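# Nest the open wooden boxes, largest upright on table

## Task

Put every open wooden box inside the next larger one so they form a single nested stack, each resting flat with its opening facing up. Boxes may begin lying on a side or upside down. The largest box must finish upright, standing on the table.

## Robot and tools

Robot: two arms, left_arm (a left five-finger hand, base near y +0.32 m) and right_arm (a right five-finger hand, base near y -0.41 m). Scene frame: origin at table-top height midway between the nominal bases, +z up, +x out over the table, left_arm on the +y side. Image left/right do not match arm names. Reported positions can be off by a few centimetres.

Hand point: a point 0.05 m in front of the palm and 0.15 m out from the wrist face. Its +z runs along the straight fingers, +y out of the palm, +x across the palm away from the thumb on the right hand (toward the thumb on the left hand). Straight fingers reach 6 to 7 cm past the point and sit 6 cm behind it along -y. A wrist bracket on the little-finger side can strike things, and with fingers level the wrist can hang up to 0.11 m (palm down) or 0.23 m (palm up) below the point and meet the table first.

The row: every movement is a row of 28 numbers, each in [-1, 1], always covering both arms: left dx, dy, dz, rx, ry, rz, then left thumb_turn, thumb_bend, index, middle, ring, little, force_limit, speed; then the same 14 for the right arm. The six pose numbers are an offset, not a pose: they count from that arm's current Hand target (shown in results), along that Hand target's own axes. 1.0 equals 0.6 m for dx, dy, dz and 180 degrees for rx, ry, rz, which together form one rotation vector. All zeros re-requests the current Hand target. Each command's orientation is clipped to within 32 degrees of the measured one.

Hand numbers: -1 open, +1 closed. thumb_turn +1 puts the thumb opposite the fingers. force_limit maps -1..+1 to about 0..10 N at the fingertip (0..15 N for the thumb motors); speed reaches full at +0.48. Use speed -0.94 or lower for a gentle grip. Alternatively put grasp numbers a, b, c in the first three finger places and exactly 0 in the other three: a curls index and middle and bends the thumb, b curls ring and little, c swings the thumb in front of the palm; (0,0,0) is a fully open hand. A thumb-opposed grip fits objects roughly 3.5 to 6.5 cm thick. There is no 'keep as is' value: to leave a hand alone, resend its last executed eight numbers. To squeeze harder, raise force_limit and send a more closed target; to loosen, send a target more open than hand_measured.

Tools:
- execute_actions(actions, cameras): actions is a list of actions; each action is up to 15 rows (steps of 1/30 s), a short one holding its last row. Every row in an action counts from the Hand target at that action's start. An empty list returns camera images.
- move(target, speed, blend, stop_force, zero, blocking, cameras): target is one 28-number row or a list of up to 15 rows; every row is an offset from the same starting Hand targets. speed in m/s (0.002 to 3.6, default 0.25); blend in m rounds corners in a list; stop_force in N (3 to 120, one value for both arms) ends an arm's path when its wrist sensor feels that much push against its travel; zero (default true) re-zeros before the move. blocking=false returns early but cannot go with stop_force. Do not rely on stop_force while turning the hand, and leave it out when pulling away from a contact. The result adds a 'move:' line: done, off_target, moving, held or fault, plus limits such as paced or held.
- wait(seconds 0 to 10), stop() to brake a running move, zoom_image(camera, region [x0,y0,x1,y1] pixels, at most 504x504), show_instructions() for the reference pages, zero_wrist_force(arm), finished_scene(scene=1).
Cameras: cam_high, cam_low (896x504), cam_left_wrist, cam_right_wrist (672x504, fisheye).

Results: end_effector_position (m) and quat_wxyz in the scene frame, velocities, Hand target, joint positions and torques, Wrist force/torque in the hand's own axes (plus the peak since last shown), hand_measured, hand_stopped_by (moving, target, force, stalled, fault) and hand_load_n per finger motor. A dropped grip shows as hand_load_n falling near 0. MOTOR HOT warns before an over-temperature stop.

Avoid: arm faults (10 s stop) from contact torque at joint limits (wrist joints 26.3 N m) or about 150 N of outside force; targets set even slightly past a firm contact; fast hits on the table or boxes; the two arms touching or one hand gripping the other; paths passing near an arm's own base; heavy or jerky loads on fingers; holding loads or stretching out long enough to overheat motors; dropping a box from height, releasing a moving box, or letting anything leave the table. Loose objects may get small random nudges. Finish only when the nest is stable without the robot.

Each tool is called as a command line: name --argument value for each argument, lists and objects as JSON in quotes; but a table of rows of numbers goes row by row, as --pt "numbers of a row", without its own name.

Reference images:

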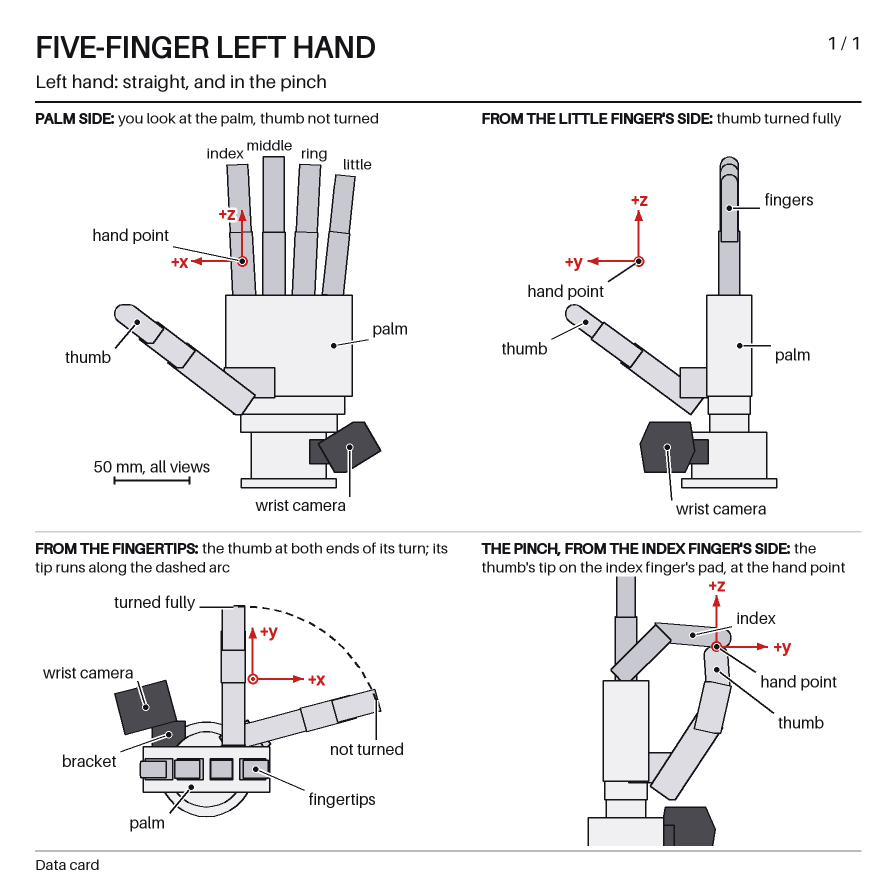

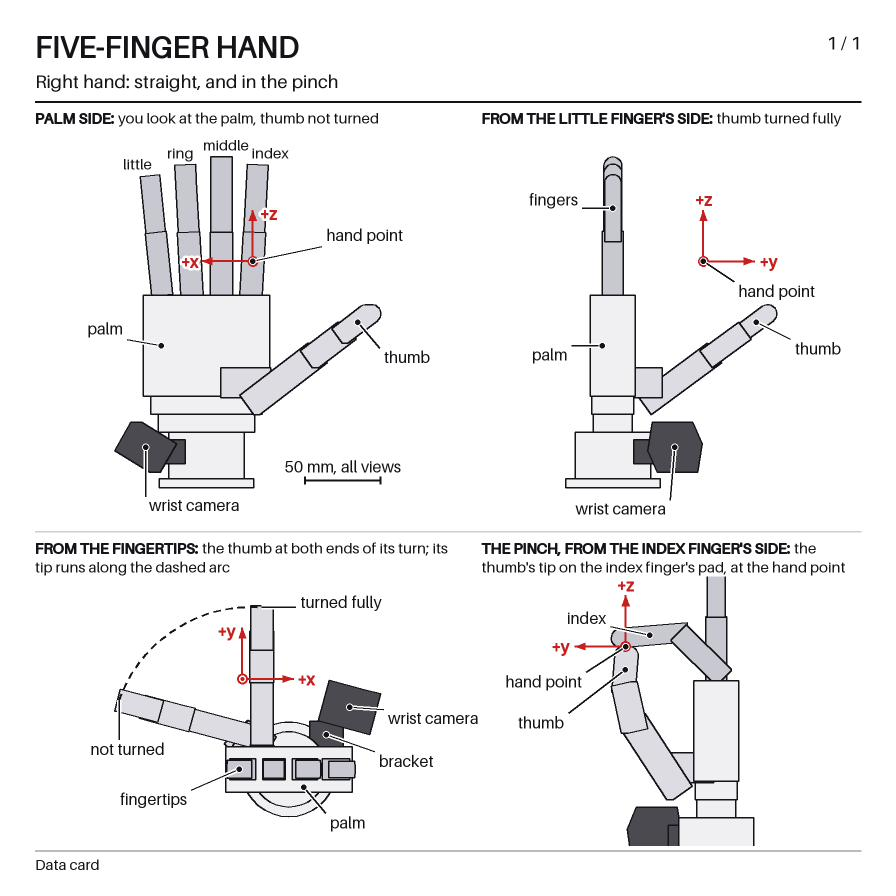

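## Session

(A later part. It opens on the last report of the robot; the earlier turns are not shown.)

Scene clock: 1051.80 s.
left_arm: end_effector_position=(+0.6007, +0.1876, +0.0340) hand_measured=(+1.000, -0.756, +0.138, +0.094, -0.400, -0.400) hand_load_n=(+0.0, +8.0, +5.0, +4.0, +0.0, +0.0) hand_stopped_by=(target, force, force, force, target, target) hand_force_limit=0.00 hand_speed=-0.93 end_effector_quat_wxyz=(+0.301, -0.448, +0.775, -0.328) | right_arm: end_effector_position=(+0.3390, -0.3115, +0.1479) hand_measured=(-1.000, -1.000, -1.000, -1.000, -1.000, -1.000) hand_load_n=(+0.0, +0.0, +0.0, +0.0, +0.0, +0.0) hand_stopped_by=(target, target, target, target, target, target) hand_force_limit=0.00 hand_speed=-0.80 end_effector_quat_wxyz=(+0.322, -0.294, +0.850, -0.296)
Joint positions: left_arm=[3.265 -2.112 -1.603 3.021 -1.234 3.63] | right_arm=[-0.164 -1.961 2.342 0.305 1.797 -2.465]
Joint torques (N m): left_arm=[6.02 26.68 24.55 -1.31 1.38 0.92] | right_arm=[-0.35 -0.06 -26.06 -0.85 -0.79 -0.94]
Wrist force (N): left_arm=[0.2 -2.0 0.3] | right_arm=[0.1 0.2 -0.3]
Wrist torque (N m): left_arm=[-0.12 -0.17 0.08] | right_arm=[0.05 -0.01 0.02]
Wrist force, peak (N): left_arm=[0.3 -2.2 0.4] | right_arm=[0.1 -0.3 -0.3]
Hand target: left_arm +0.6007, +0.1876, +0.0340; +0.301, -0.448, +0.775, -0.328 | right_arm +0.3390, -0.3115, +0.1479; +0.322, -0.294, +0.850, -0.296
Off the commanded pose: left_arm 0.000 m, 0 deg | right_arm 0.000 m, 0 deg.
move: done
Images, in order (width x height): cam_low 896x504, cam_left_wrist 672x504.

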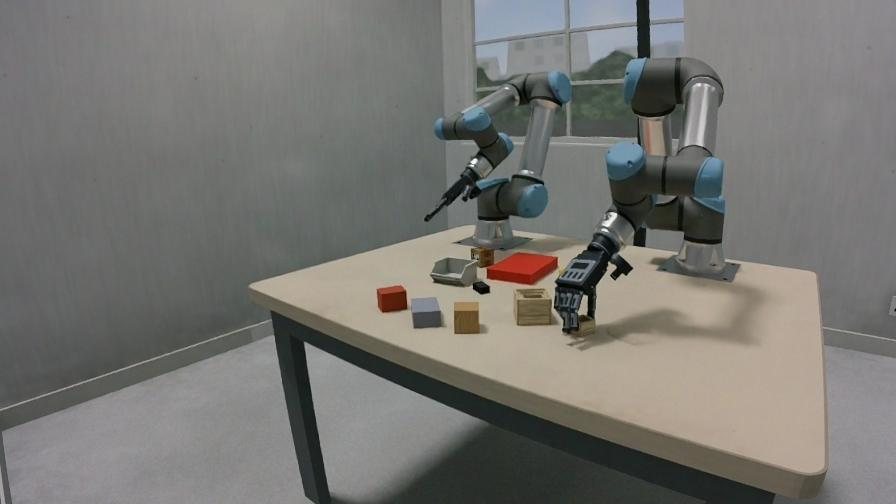

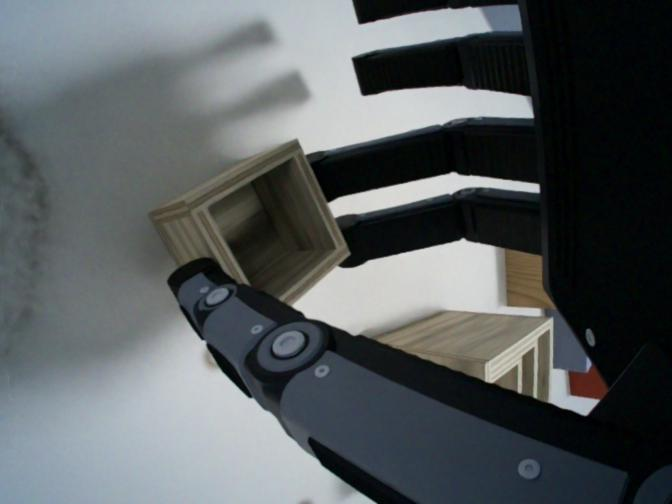

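move --pt "-0.00145 -0.00649 -0.00503 0 0 0 1 -0.5 0.4 0.4 -0.4 -0.4 0 -0.93 0 0 0 0 0 0 -1 -1 -1 -1 -1 -1 0 -0.8" --pt "-0.0275 -0.1232 -0.0956 0 0 0 1 -0.5 0.4 0.4 -0.4 -0.4 0 -0.93 0 0 0 0 0 0 -1 -1 -1 -1 -1 -1 0 -0.8" --speed '[0.02,0.08]' --cameras '["cam_high","cam_low","cam_left_wrist"]'

zoom_image --camera "cam_high" --region '[460, 300, 510, 350]'

zoom_image --camera "cam_low" --region '[540, 240, 630, 310]'

Scene clock: 1056.70 s.
left_arm: end_effector_position=(+0.6007, +0.1876, +0.1291) hand_measured=(+1.000, -0.756, +0.138, +0.094, -0.400, -0.400) hand_load_n=(+0.0, +8.0, +4.5, +4.0, +0.0, +0.0) hand_stopped_by=(target, force, force, force, target, target) hand_force_limit=0.00 hand_speed=-0.93 end_effector_quat_wxyz=(+0.302, -0.448, +0.775, -0.328) | right_arm: end_effector_position=(+0.3390, -0.3115, +0.1479) hand_measured=(-1.000, -1.000, -1.000, -1.000, -1.000, -1.000) hand_load_n=(+0.0, +0.0, -0.5, +0.0, +0.0, +0.0) hand_stopped_by=(target, target, target, target, target, target) hand_force_limit=0.00 hand_speed=-0.80 end_effector_quat_wxyz=(+0.322, -0.294, +0.850, -0.296)
Joint positions: left_arm=[3.265 -2.011 -1.49 2.807 -1.234 3.63] | right_arm=[-0.164 -1.961 2.342 0.305 1.797 -2.465]
Joint torques (N m): left_arm=[5.46 23.27 7.9 1.05 1.29 0.7] | right_arm=[-0.2 -0.28 -26.45 -0.83 -0.74 -0.68]
Wrist force (N): left_arm=[0.1 0.2 1.9] | right_arm=[0.0 0.1 0.0]
Wrist torque (N m): left_arm=[-0.03 -0.12 0.03] | right_arm=[0.02 -0.01 0.02]
Wrist force, peak (N): left_arm=[0.3 -2.3 0.4] | right_arm=[0.1 0.1 -0.5]
Hand target: left_arm +0.6007, +0.1876, +0.1290; +0.301, -0.448, +0.775, -0.328 | right_arm +0.3390, -0.3115, +0.1479; +0.322, -0.294, +0.850, -0.296
Off the commanded pose: left_arm 0.000 m, 0 deg | right_arm 0.000 m, 0 deg.
move: done
Images, in order (width x height): cam_high 896x504, cam_low 896x504, cam_left_wrist 672x504.

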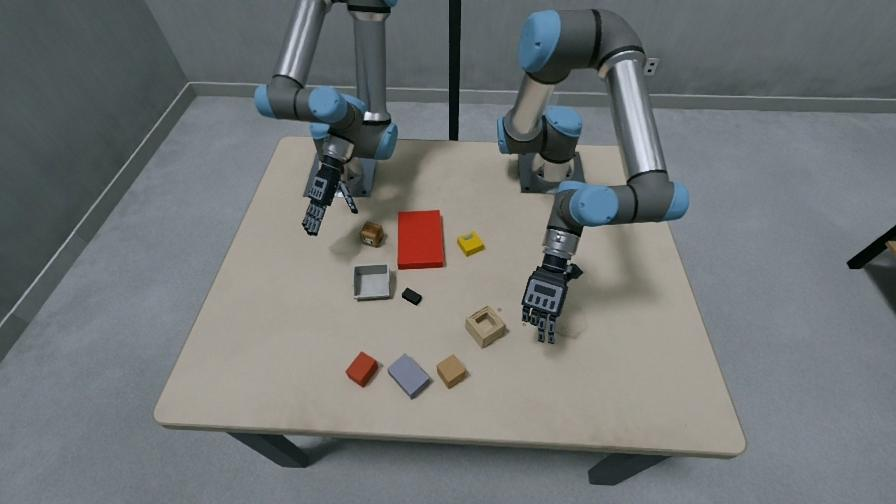

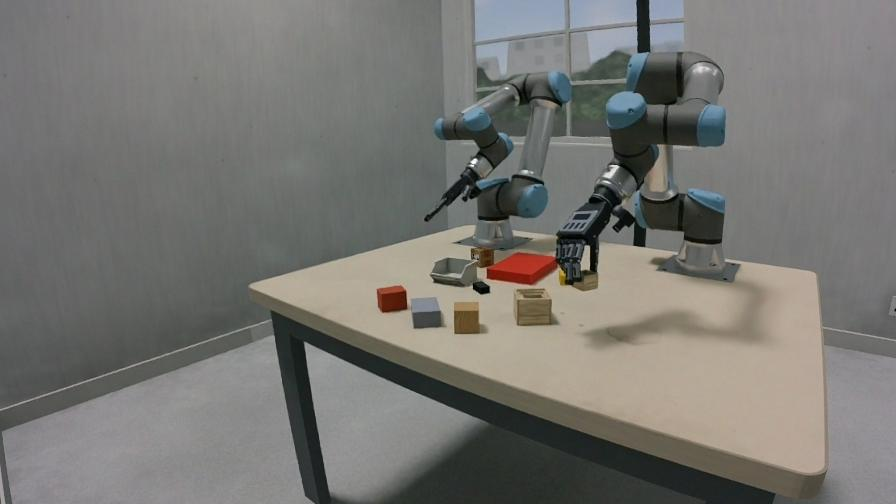

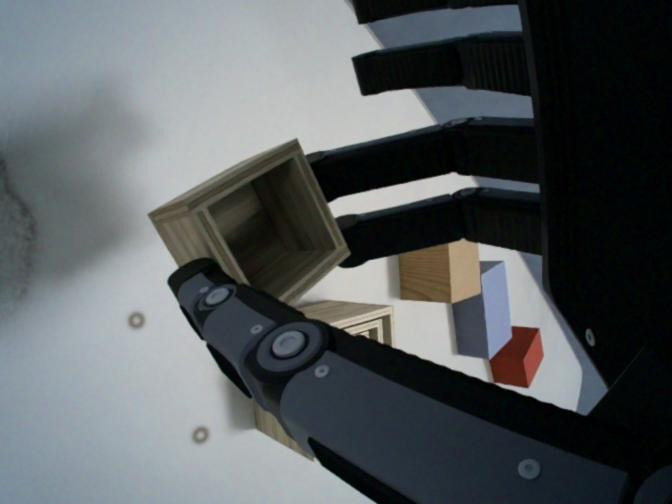

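Scaled by 10.080 from the camera's 896x504 image, which has a finer 1280x720 frame.

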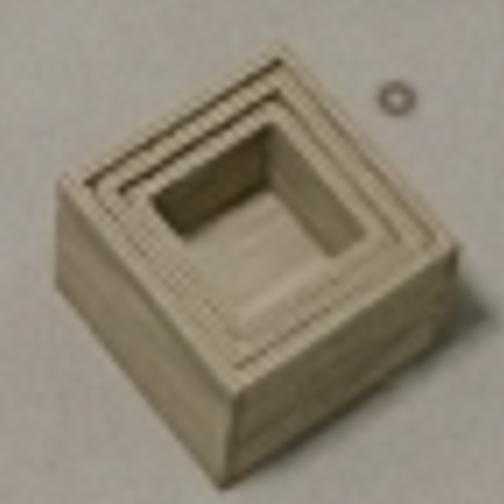

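Scaled by 5.600 from the camera's 896x504 image, which has a finer 1280x720 frame.

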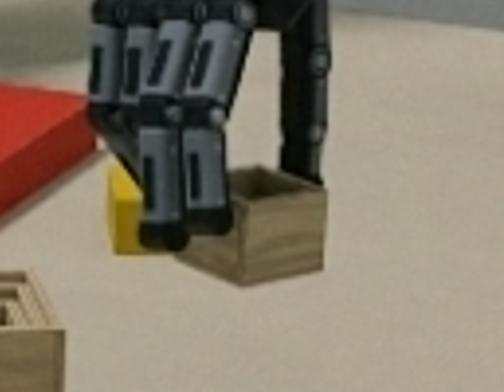

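move --pt "0.2081 -0.0301 0.0452 0.02603 0.11673 0.09057 1 -0.5 0.4 0.4 -0.4 -0.4 0 -0.93 0 0 0 0 0 0 -1 -1 -1 -1 -1 -1 0 -0.8" --speed 0.12 --cameras '["cam_high","cam_low","cam_left_wrist"]'

zoom_image --camera "cam_high" --region '[460, 300, 510, 350]'

zoom_image --camera "cam_low" --region '[505, 260, 565, 330]'

zoom_image --camera "cam_left_wrist" --region '[60, 80, 360, 380]'

Scene clock: 1071.27 s.
left_arm: end_effector_position=(+0.5782, +0.0627, +0.1049) hand_measured=(+1.000, -0.756, +0.138, +0.094, -0.400, -0.400) hand_load_n=(+0.5, +8.0, +4.5, +4.0, +0.0, +0.0) hand_stopped_by=(target, force, force, force, target, target) hand_force_limit=0.00 hand_speed=-0.93 end_effector_quat_wxyz=(+0.216, -0.254, +0.859, -0.389) end_effector_velocity=(+0.000, +0.001, -0.001) end_effector_angular_velocity=(+0.002, +0.001, +0.006) | right_arm: end_effector_position=(+0.3390, -0.3115, +0.1479) hand_measured=(-1.000, -1.000, -1.000, -1.000, -1.000, -1.000) hand_load_n=(+0.0, +0.0, +0.0, +0.0, +0.0, +0.0) hand_stopped_by=(target, target, target, target, target, target) hand_force_limit=0.00 hand_speed=-0.80 end_effector_quat_wxyz=(+0.322, -0.294, +0.850, -0.296)
Joint positions: left_arm=[3.133 -2.139 -1.379 2.706 -0.984 3.889] | right_arm=[-0.164 -1.961 2.342 0.305 1.797 -2.465]
Joint velocities: left_arm=[0.001 0.001 -0.004 0.004 -0.005 -0.004] | right_arm=[within noise]
Joint torques (N m): left_arm=[7.34 51.15 6.81 0.65 -2.19 -1.66] | right_arm=[-0.04 -0.38 -27.03 -0.95 -0.77 -0.85]
Wrist force (N): left_arm=[0.1 0.1 1.9] | right_arm=[0.0 0.0 -0.2]
Wrist torque (N m): left_arm=[-0.05 -0.14 0.01] | right_arm=[0.02 0.00 0.01]
Wrist force, peak (N): left_arm=[0.4 0.2 2.3] | right_arm=[0.1 0.3 -0.4]
Hand target: left_arm +0.5782, +0.0628, +0.1050; +0.217, -0.255, +0.858, -0.389 | right_arm +0.3390, -0.3115, +0.1479; +0.322, -0.294, +0.850, -0.296
Off the commanded pose: left_arm 0.000 m, 0 deg | right_arm 0.000 m, 0 deg.
move: done
Images, in order (width x height): cam_high 896x504, cam_low 896x504, cam_left_wrist 672x504.

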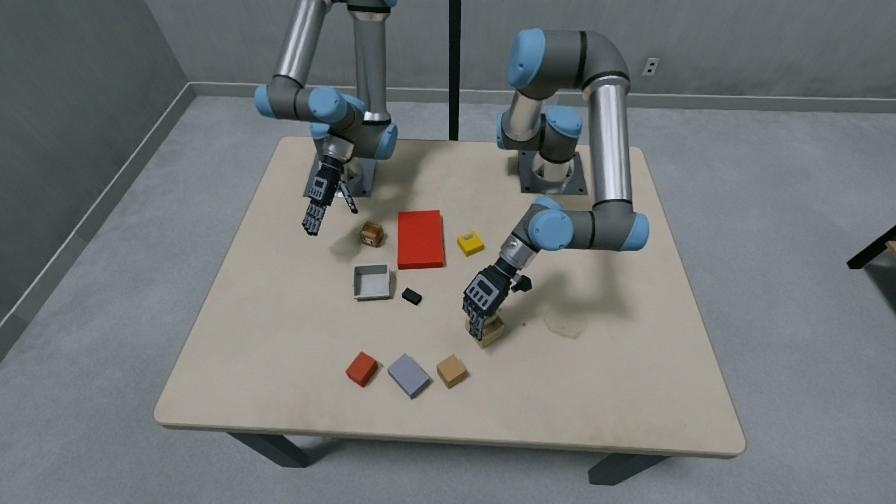

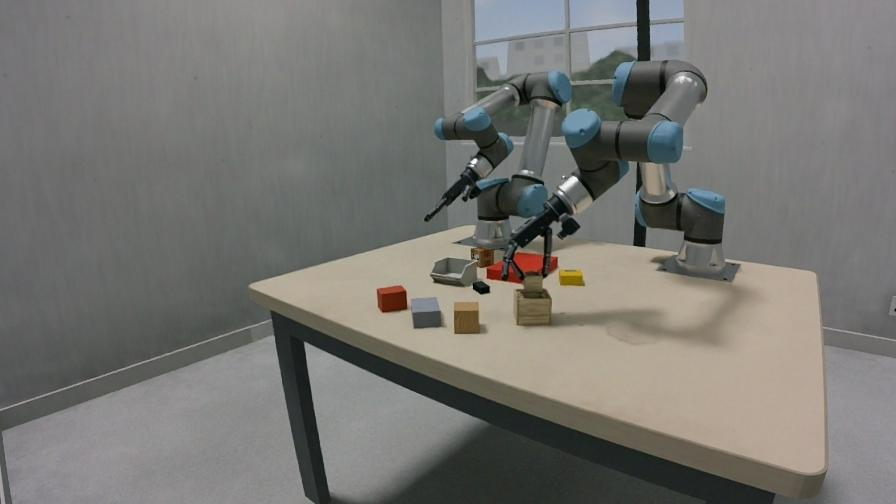

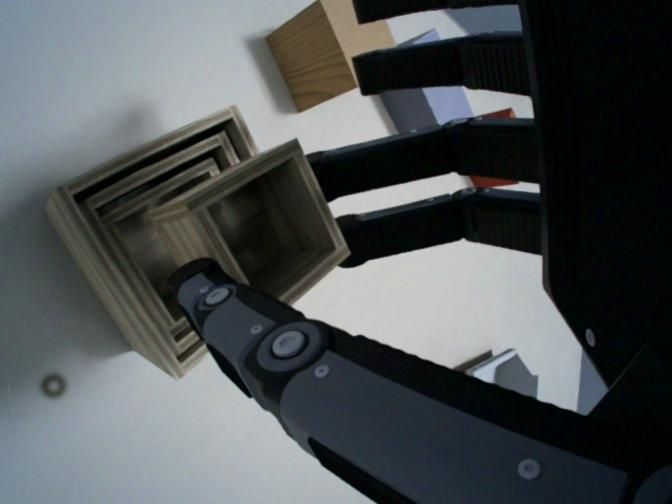

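Scaled by 10.080 from the camera's 896x504 image, which has a finer 1280x720 frame.

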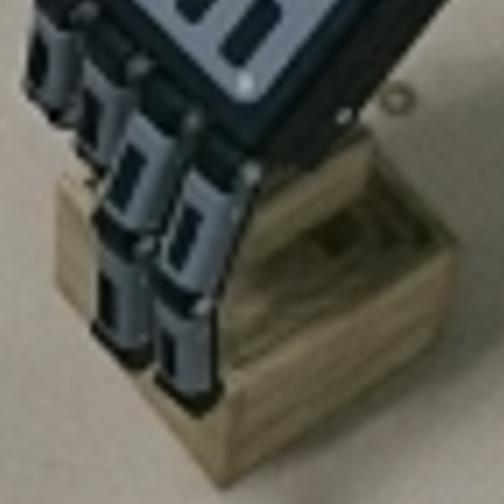

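Scaled by 7.200 from the camera's 896x504 image, which has a finer 1280x720 frame.

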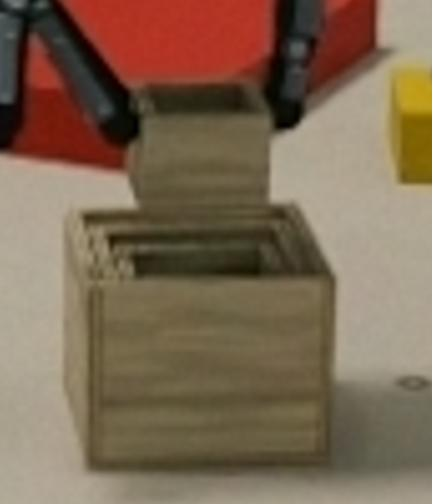

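Scaled by 1.680 from the camera's 672x504 image, which has a finer 960x720 frame.

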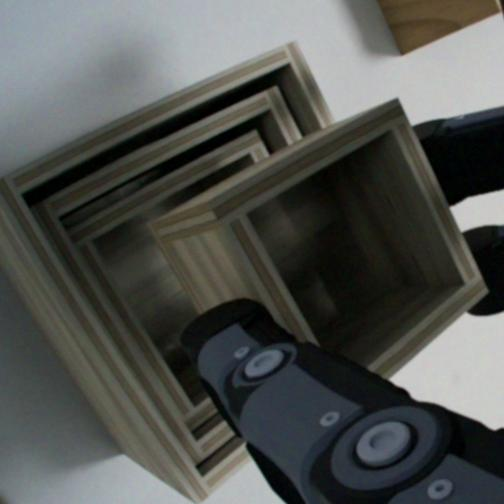

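move --pt "0.0052 0.0233 0.0181 0 0 0 1 -0.5 0.4 0.4 -0.4 -0.4 0 -0.93 0 0 0 0 0 0 -1 -1 -1 -1 -1 -1 0 -0.8" --speed 0.02 --stop_force 3 --cameras '["cam_high","cam_low","cam_left_wrist"]'

zoom_image --camera "cam_left_wrist" --region '[60, 80, 360, 380]'

zoom_image --camera "cam_low" --region '[510, 268, 560, 308]'

zoom_image --camera "cam_high" --region '[470, 300, 510, 340]'

Scene clock: 1104.27 s.
left_arm: end_effector_position=(+0.5782, +0.0628, +0.0870) hand_measured=(+1.000, -0.756, +0.138, +0.094, -0.400, -0.400) hand_load_n=(+0.0, +8.0, +5.0, +3.5, +0.0, +0.0) hand_stopped_by=(target, force, force, force, target, target) hand_force_limit=0.00 hand_speed=-0.93 end_effector_quat_wxyz=(+0.217, -0.255, +0.858, -0.389) | right_arm: end_effector_position=(+0.3390, -0.3115, +0.1479) hand_measured=(-1.000, -1.000, -1.000, -1.000, -1.000, -1.000) hand_load_n=(-0.5, +0.0, +0.0, +0.0, +0.0, +0.0) hand_stopped_by=(target, target, target, target, target, target) hand_force_limit=0.00 hand_speed=-0.80 end_effector_quat_wxyz=(+0.322, -0.294, +0.850, -0.296)
Joint positions: left_arm=[3.133 -2.155 -1.401 2.746 -0.984 3.889] | right_arm=[-0.164 -1.961 2.342 0.305 1.797 -2.465]
Joint torques (N m): left_arm=[-0.62 50.77 27.37 -2.29 -1.83 -1.22] | right_arm=[-0.78 0.2 -26.1 -0.9 -0.78 -0.76]
Wrist force (N): left_arm=[0.0 0.3 2.2] | right_arm=[0.1 -0.1 -0.2]
Wrist torque (N m): left_arm=[-0.04 -0.10 0.00] | right_arm=[0.00 -0.01 0.01]
Wrist force, peak (N): left_arm=[0.0 0.3 2.2] | right_arm=[0.3 0.4 -0.3]
Hand target: left_arm +0.5782, +0.0628, +0.0870; +0.217, -0.255, +0.858, -0.389 | right_arm +0.3390, -0.3115, +0.1479; +0.322, -0.294, +0.850, -0.296
Off the commanded pose: left_arm 0.000 m, 0 deg | right_arm 0.000 m, 0 deg.
move: done
Images, in order (width x height): cam_high 896x504, cam_low 896x504, cam_left_wrist 672x504.

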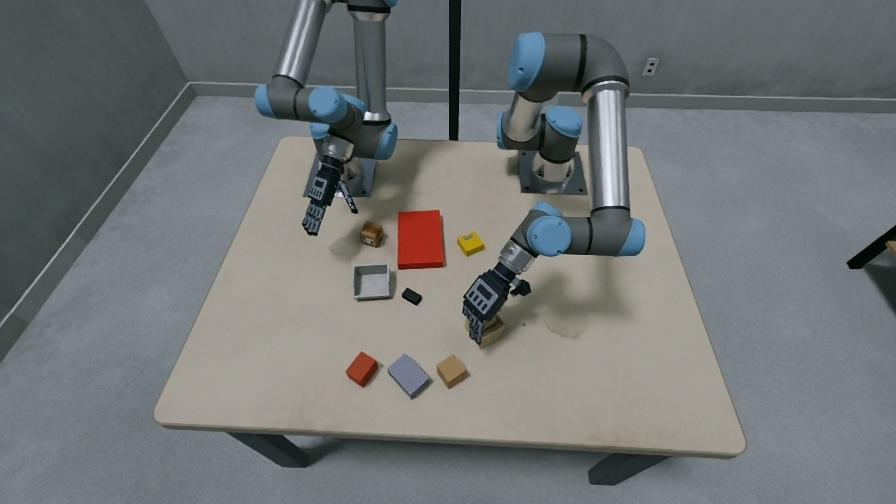

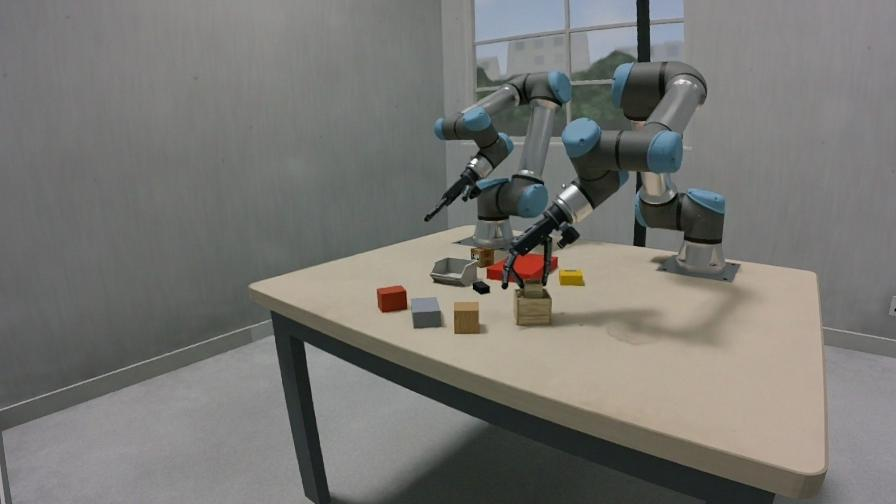

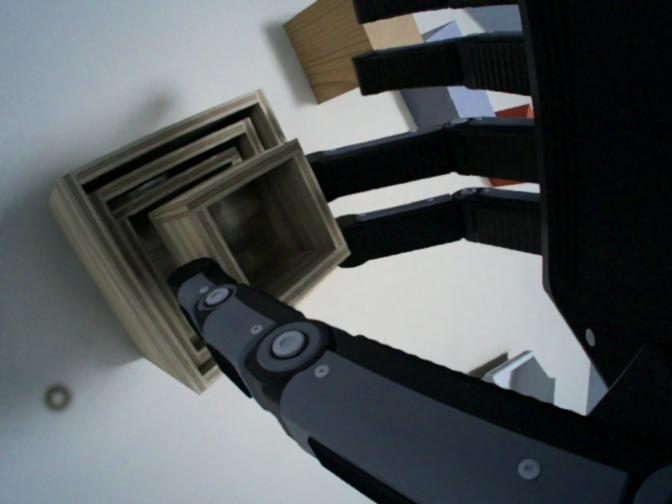

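Scaled by 1.680 from the camera's 672x504 image, which has a finer 960x720 frame.

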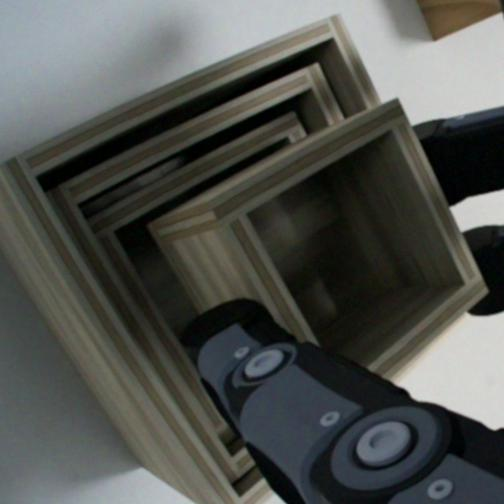

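Scaled by 10.080 from the camera's 896x504 image, which has a finer 1280x720 frame.

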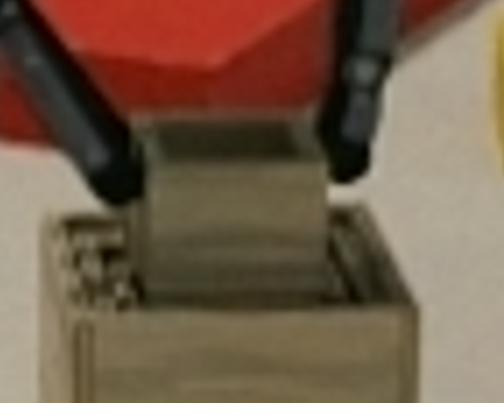

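Scaled by 12.600 from the camera's 896x504 image, which has a finer 1280x720 frame.

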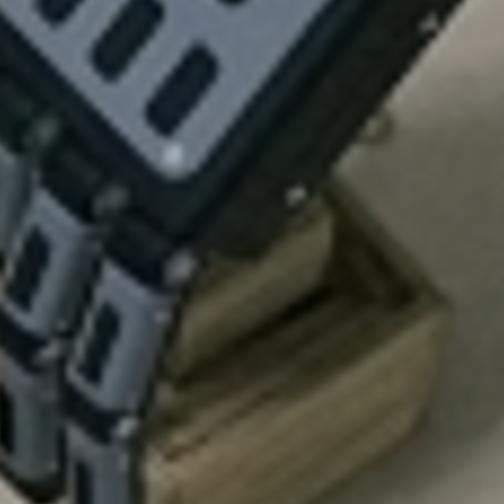

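move --pt "0.0033 0.0003 -0.0013 0 0 0 1 -0.5 0.4 0.4 -0.4 -0.4 0 -0.93 0 0 0 0 0 0 -1 -1 -1 -1 -1 -1 0 -0.8" --pt "0.0065 0.0146 0.0098 0 0 0 1 -0.5 0.4 0.4 -0.4 -0.4 0 -0.93 0 0 0 0 0 0 -1 -1 -1 -1 -1 -1 0 -0.8" --speed 0.015 --stop_force 3 --cameras '["cam_high","cam_low","cam_left_wrist"]'

zoom_image --camera "cam_left_wrist" --region '[60, 80, 360, 380]'

zoom_image --camera "cam_low" --region '[510, 268, 560, 308]'

Scene clock: 1122.77 s.
left_arm: end_effector_position=(+0.5762, +0.0621, +0.0806) hand_measured=(+1.000, -0.756, +0.138, +0.094, -0.400, -0.400) hand_load_n=(+0.0, +8.0, +4.5, +4.0, +0.0, +0.0) hand_stopped_by=(target, force, force, force, target, target) hand_force_limit=0.00 hand_speed=-0.93 end_effector_quat_wxyz=(+0.217, -0.255, +0.858, -0.389) | right_arm: end_effector_position=(+0.3390, -0.3115, +0.1479) hand_measured=(-1.000, -1.000, -1.000, -1.000, -1.000, -1.000) hand_load_n=(-0.5, +0.0, +0.0, +0.0, +0.0, +0.0) hand_stopped_by=(target, target, target, target, target, target) hand_force_limit=0.00 hand_speed=-0.80 end_effector_quat_wxyz=(+0.322, -0.294, +0.850, -0.296)
Joint positions: left_arm=[3.132 -2.157 -1.416 2.763 -0.985 3.888] | right_arm=[-0.164 -1.961 2.342 0.305 1.797 -2.465]
Joint torques (N m): left_arm=[-0.3 50.95 27.3 0.3 -0.05 -0.64] | right_arm=[-0.42 0.3 -26.83 -0.94 -0.8 -0.81]
Wrist force (N): left_arm=[-0.2 0.4 2.0] | right_arm=[0.1 -0.2 -0.1]
Wrist torque (N m): left_arm=[0.00 -0.08 0.03] | right_arm=[-0.03 -0.01 0.01]
Wrist force, peak (N): left_arm=[-1.3 -3.5 0.5] | right_arm=[-0.2 -0.1 -0.5]
Hand target: left_arm +0.5762, +0.0621, +0.0806; +0.217, -0.255, +0.858, -0.389 (not the last commanded pose) | right_arm +0.3390, -0.3115, +0.1479; +0.322, -0.294, +0.850, -0.296
Off the commanded pose: left_arm 0.005 m, 0 deg | right_arm 0.000 m, 0 deg.
move: contact (left_arm); path passed 1 of 2 targets
Images, in order (width x height): cam_high 896x504, cam_low 896x504, cam_left_wrist 672x504.

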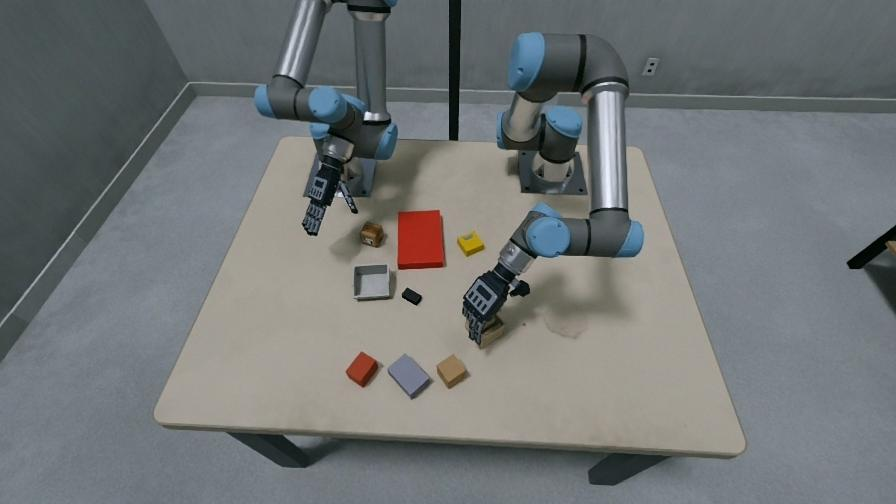

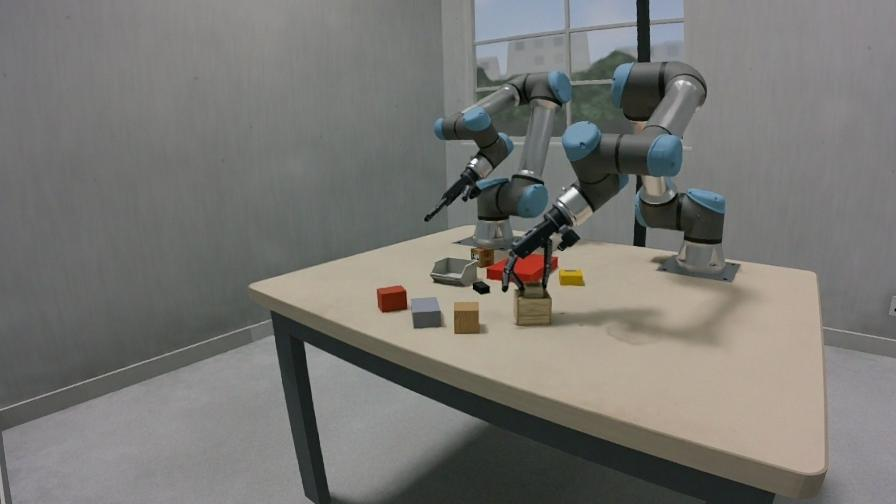

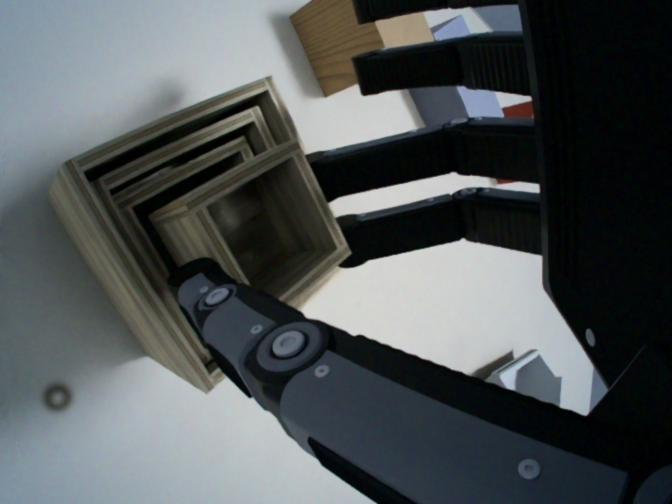

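Scaled by 1.680 from the camera's 672x504 image, which has a finer 960x720 frame.

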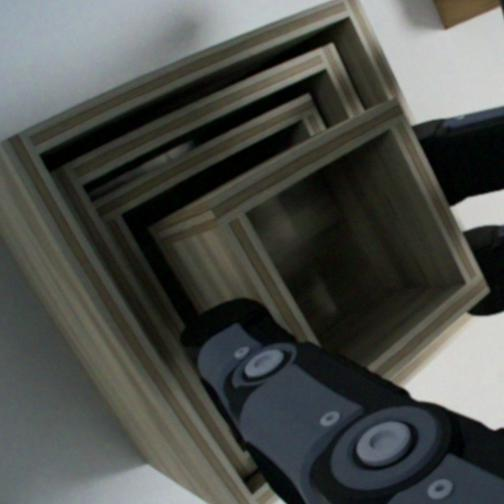

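Scaled by 10.080 from the camera's 896x504 image, which has a finer 1280x720 frame.

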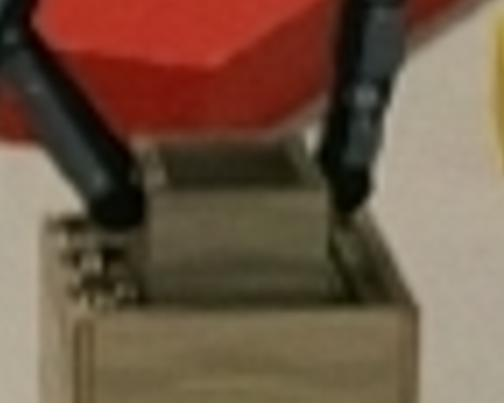

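move --pt "0 0.0018 -0.00235 0 0 0 1 -0.5 0.4 0.4 -0.4 -0.4 0 -0.93 0 0 0 0 0 0 -1 -1 -1 -1 -1 -1 0 -0.8" --pt "0.0013 0.0076 0.0022 0 0 0 1 -0.5 0.4 0.4 -0.4 -0.4 0 -0.93 0 0 0 0 0 0 -1 -1 -1 -1 -1 -1 0 -0.8" --stop_force 3 --speed 0.015 --cameras '["cam_left_wrist","cam_low"]'

Scene clock: 1137.13 s.
left_arm: end_effector_position=(+0.5751, +0.0635, +0.0802) hand_measured=(+1.000, -0.756, +0.138, +0.094, -0.400, -0.400) hand_load_n=(+0.0, +8.0, +4.0, +4.0, +0.0, +0.0) hand_stopped_by=(target, force, force, force, target, target) hand_force_limit=0.00 hand_speed=-0.93 end_effector_quat_wxyz=(+0.217, -0.254, +0.858, -0.389) | right_arm: end_effector_position=(+0.3390, -0.3115, +0.1479) hand_measured=(-1.000, -1.000, -1.000, -1.000, -1.000, -1.000) hand_load_n=(+0.0, +0.0, +0.0, +0.0, +0.0, +0.0) hand_stopped_by=(target, target, target, target, target, target) hand_force_limit=0.00 hand_speed=-0.80 end_effector_quat_wxyz=(+0.322, -0.294, +0.850, -0.296)
Joint positions: left_arm=[3.135 -2.155 -1.422 2.765 -0.983 3.89] | right_arm=[-0.164 -1.961 2.342 0.305 1.797 -2.465]
Joint torques (N m): left_arm=[-5.75 50.65 27.33 -0.73 -0.83 -1.11] | right_arm=[-1.08 0.19 -26.79 -1.05 -0.78 -0.75]
Wrist force (N): left_arm=[0.1 0.4 2.2] | right_arm=[0.0 0.0 -0.3]
Wrist torque (N m): left_arm=[-0.02 -0.13 -0.08] | right_arm=[0.02 0.01 0.00]
Wrist force, peak (N): left_arm=[-1.0 -3.8 0.1] | right_arm=[0.3 -0.2 -0.4]
Hand target: left_arm +0.5751, +0.0635, +0.0802; +0.217, -0.254, +0.858, -0.389 (not the last commanded pose) | right_arm +0.3390, -0.3115, +0.1479; +0.322, -0.294, +0.850, -0.296
Off the commanded pose: left_arm 0.004 m, 0 deg | right_arm 0.000 m, 0 deg.
move: contact (left_arm); path passed 1 of 2 targets
Images, in order (width x height): cam_low 896x504, cam_left_wrist 672x504.

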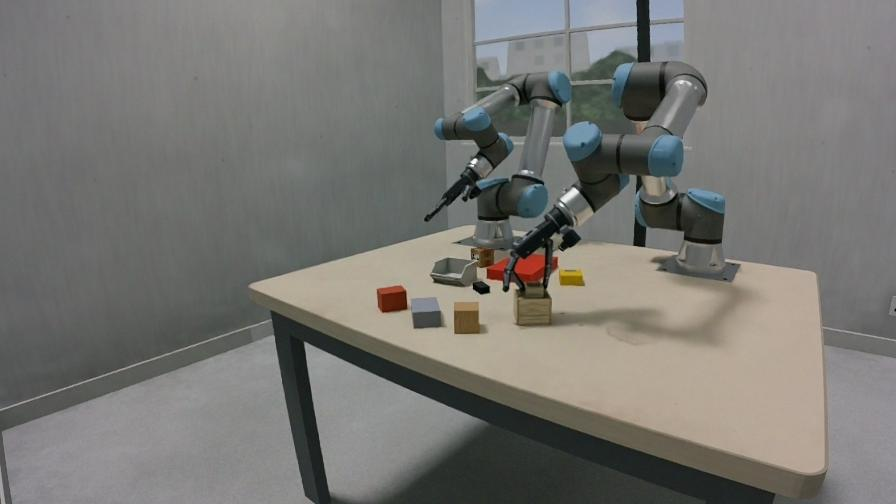

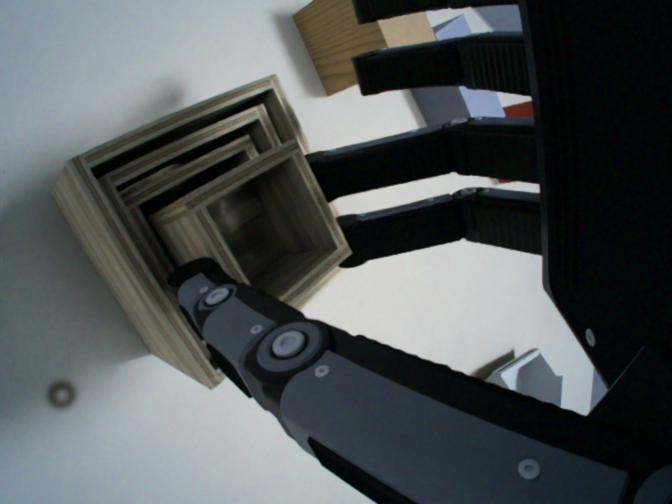

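zoom_image --camera "cam_left_wrist" --region '[50, 70, 360, 390]'

zoom_image --camera "cam_low" --region '[500, 268, 564, 332]'

Scaled by 1.575 from the camera's 672x504 image, which has a finer 960x720 frame.

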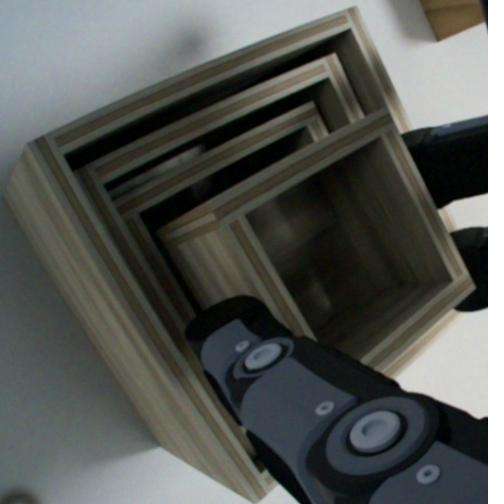

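Scaled by 7.875 from the camera's 896x504 image, which has a finer 1280x720 frame.

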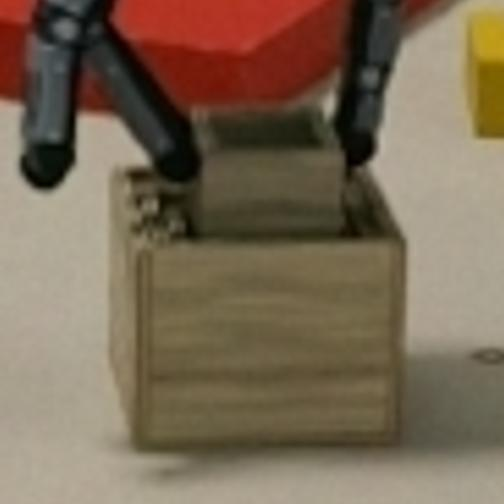

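zoom_image --camera "cam_left_wrist" --region '[100, 110, 220, 230]'

zoom_image --camera "cam_left_wrist" --region '[200, 80, 360, 240]'

Scaled by 4.200 from the camera's 672x504 image, which has a finer 960x720 frame.

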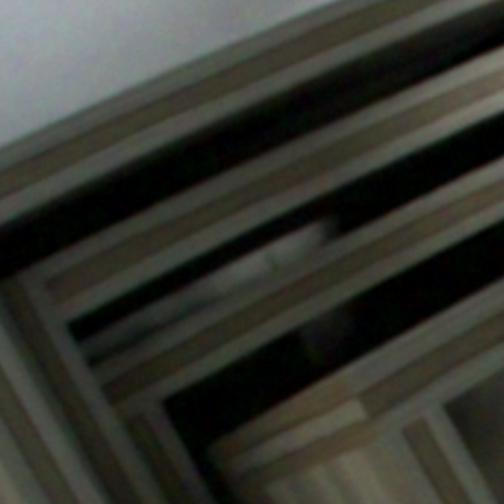

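Scaled by 3.150 from the camera's 672x504 image, which has a finer 960x720 frame.

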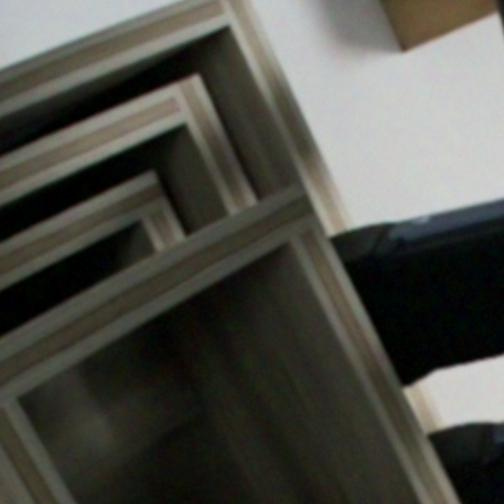

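zoom_image --camera "cam_low" --region '[512, 278, 554, 306]'

wait --seconds 0 --cameras '["cam_high"]'

Scaled by 12.000 from the camera's 896x504 image, which has a finer 1280x720 frame.

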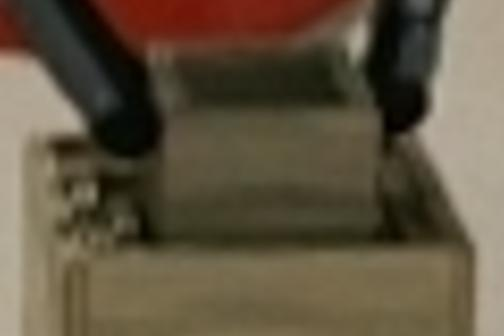

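Scene clock: 1186.87 s.
left_arm: end_effector_position=(+0.5751, +0.0635, +0.0802) hand_measured=(+1.000, -0.756, +0.138, +0.094, -0.400, -0.400) hand_load_n=(+0.0, +8.0, +4.5, +4.0, +0.0, +0.0) hand_stopped_by=(target, force, force, force, target, target) hand_force_limit=0.00 hand_speed=-0.93 end_effector_quat_wxyz=(+0.217, -0.254, +0.858, -0.389) | right_arm: end_effector_position=(+0.3390, -0.3115, +0.1479) hand_measured=(-1.000, -1.000, -1.000, -1.000, -1.000, -1.000) hand_load_n=(+0.0, -0.5, +0.0, +0.0, +0.0, +0.0) hand_stopped_by=(target, target, target, target, target, target) hand_force_limit=0.00 hand_speed=-0.80 end_effector_quat_wxyz=(+0.322, -0.294, +0.850, -0.296)
Joint positions: left_arm=[3.135 -2.155 -1.422 2.765 -0.983 3.89] | right_arm=[-0.164 -1.961 2.342 0.305 1.797 -2.465]
Joint torques (N m): left_arm=[-5.49 51.11 27 0.01 -0.85 -1.3] | right_arm=[-0.87 0.51 -27.04 -0.88 -0.79 -0.95]
Wrist force (N): left_arm=[0.1 0.3 2.0] | right_arm=[0.2 0.1 -0.2]
Wrist torque (N m): left_arm=[-0.02 -0.12 -0.08] | right_arm=[0.02 -0.03 0.02]
Wrist force, peak (N): left_arm=[0.1 0.2 2.2] | right_arm=[-0.2 0.0 -0.5]
Hand target: left_arm +0.5751, +0.0635, +0.0802; +0.217, -0.254, +0.858, -0.389 (not the last commanded pose) | right_arm +0.3390, -0.3115, +0.1479; +0.322, -0.294, +0.850, -0.296
Off the commanded pose: left_arm 0.004 m, 0 deg | right_arm 0.000 m, 0 deg.
Images, in order (width x height): cam_high 896x504.

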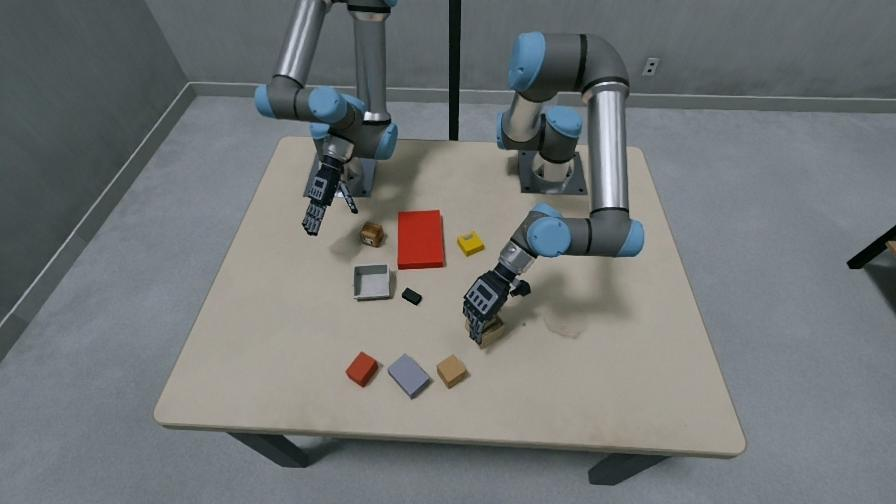

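move --pt "-0.00245 -0.00135 0.00107 0 0 0 1 -0.5 0.4 0.4 -0.4 -0.4 0 -0.93 0 0 0 0 0 0 -1 -1 -1 -1 -1 -1 0 -0.8" --pt "-0.0011 0.00475 0.0058 0 0 0 1 -0.5 0.4 0.4 -0.4 -0.4 0 -0.93 0 0 0 0 0 0 -1 -1 -1 -1 -1 -1 0 -0.8" --stop_force 3 --speed 0.012 --cameras '["cam_left_wrist","cam_low"]'

Scene clock: 1194.33 s.
left_arm: end_effector_position=(+0.5768, +0.0636, +0.0759) hand_measured=(+1.000, -0.756, +0.138, +0.094, -0.400, -0.400) hand_load_n=(+0.0, +8.0, +4.0, +4.0, +0.0, +0.0) hand_stopped_by=(target, force, force, force, target, target) hand_force_limit=0.00 hand_speed=-0.93 end_effector_quat_wxyz=(+0.217, -0.254, +0.858, -0.389) | right_arm: end_effector_position=(+0.3390, -0.3115, +0.1479) hand_measured=(-1.000, -1.000, -1.000, -1.000, -1.000, -1.000) hand_load_n=(+0.0, +0.0, +0.0, +0.0, +0.0, +0.0) hand_stopped_by=(target, target, target, target, target, target) hand_force_limit=0.00 hand_speed=-0.80 end_effector_quat_wxyz=(+0.322, -0.294, +0.850, -0.296)
Joint positions: left_arm=[3.135 -2.163 -1.42 2.771 -0.983 3.89] | right_arm=[-0.164 -1.961 2.342 0.305 1.797 -2.465]
Joint torques (N m): left_arm=[5.88 49.26 24.98 -2.52 2.67 0.66] | right_arm=[-0.34 -0.17 -27.01 -1.04 -0.84 -0.88]
Wrist force (N): left_arm=[0.2 0.2 2.0] | right_arm=[-0.1 0.0 -0.4]
Wrist torque (N m): left_arm=[-0.03 -0.14 -0.07] | right_arm=[0.02 0.02 0.01]
Wrist force, peak (N): left_arm=[0.2 0.3 2.2] | right_arm=[-0.1 0.3 -0.4]
Hand target: left_arm +0.5768, +0.0636, +0.0760; +0.217, -0.254, +0.858, -0.389 | right_arm +0.3390, -0.3115, +0.1479; +0.322, -0.294, +0.850, -0.296
Off the commanded pose: left_arm 0.000 m, 0 deg | right_arm 0.000 m, 0 deg.
move: done
Images, in order (width x height): cam_low 896x504, cam_left_wrist 672x504.

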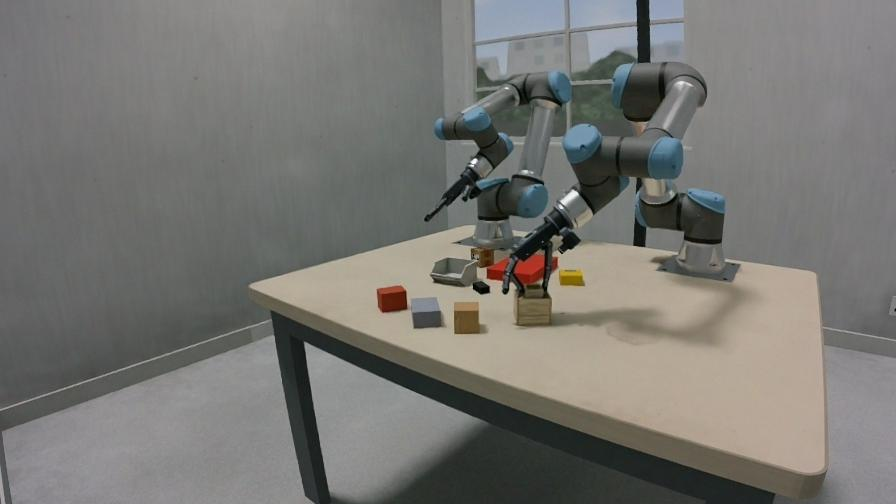

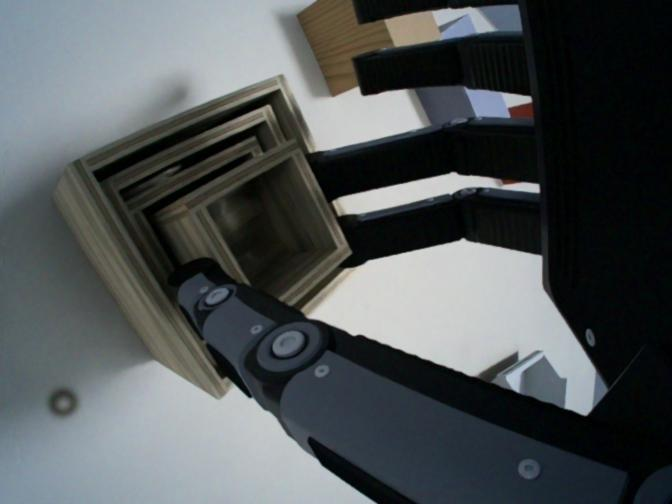

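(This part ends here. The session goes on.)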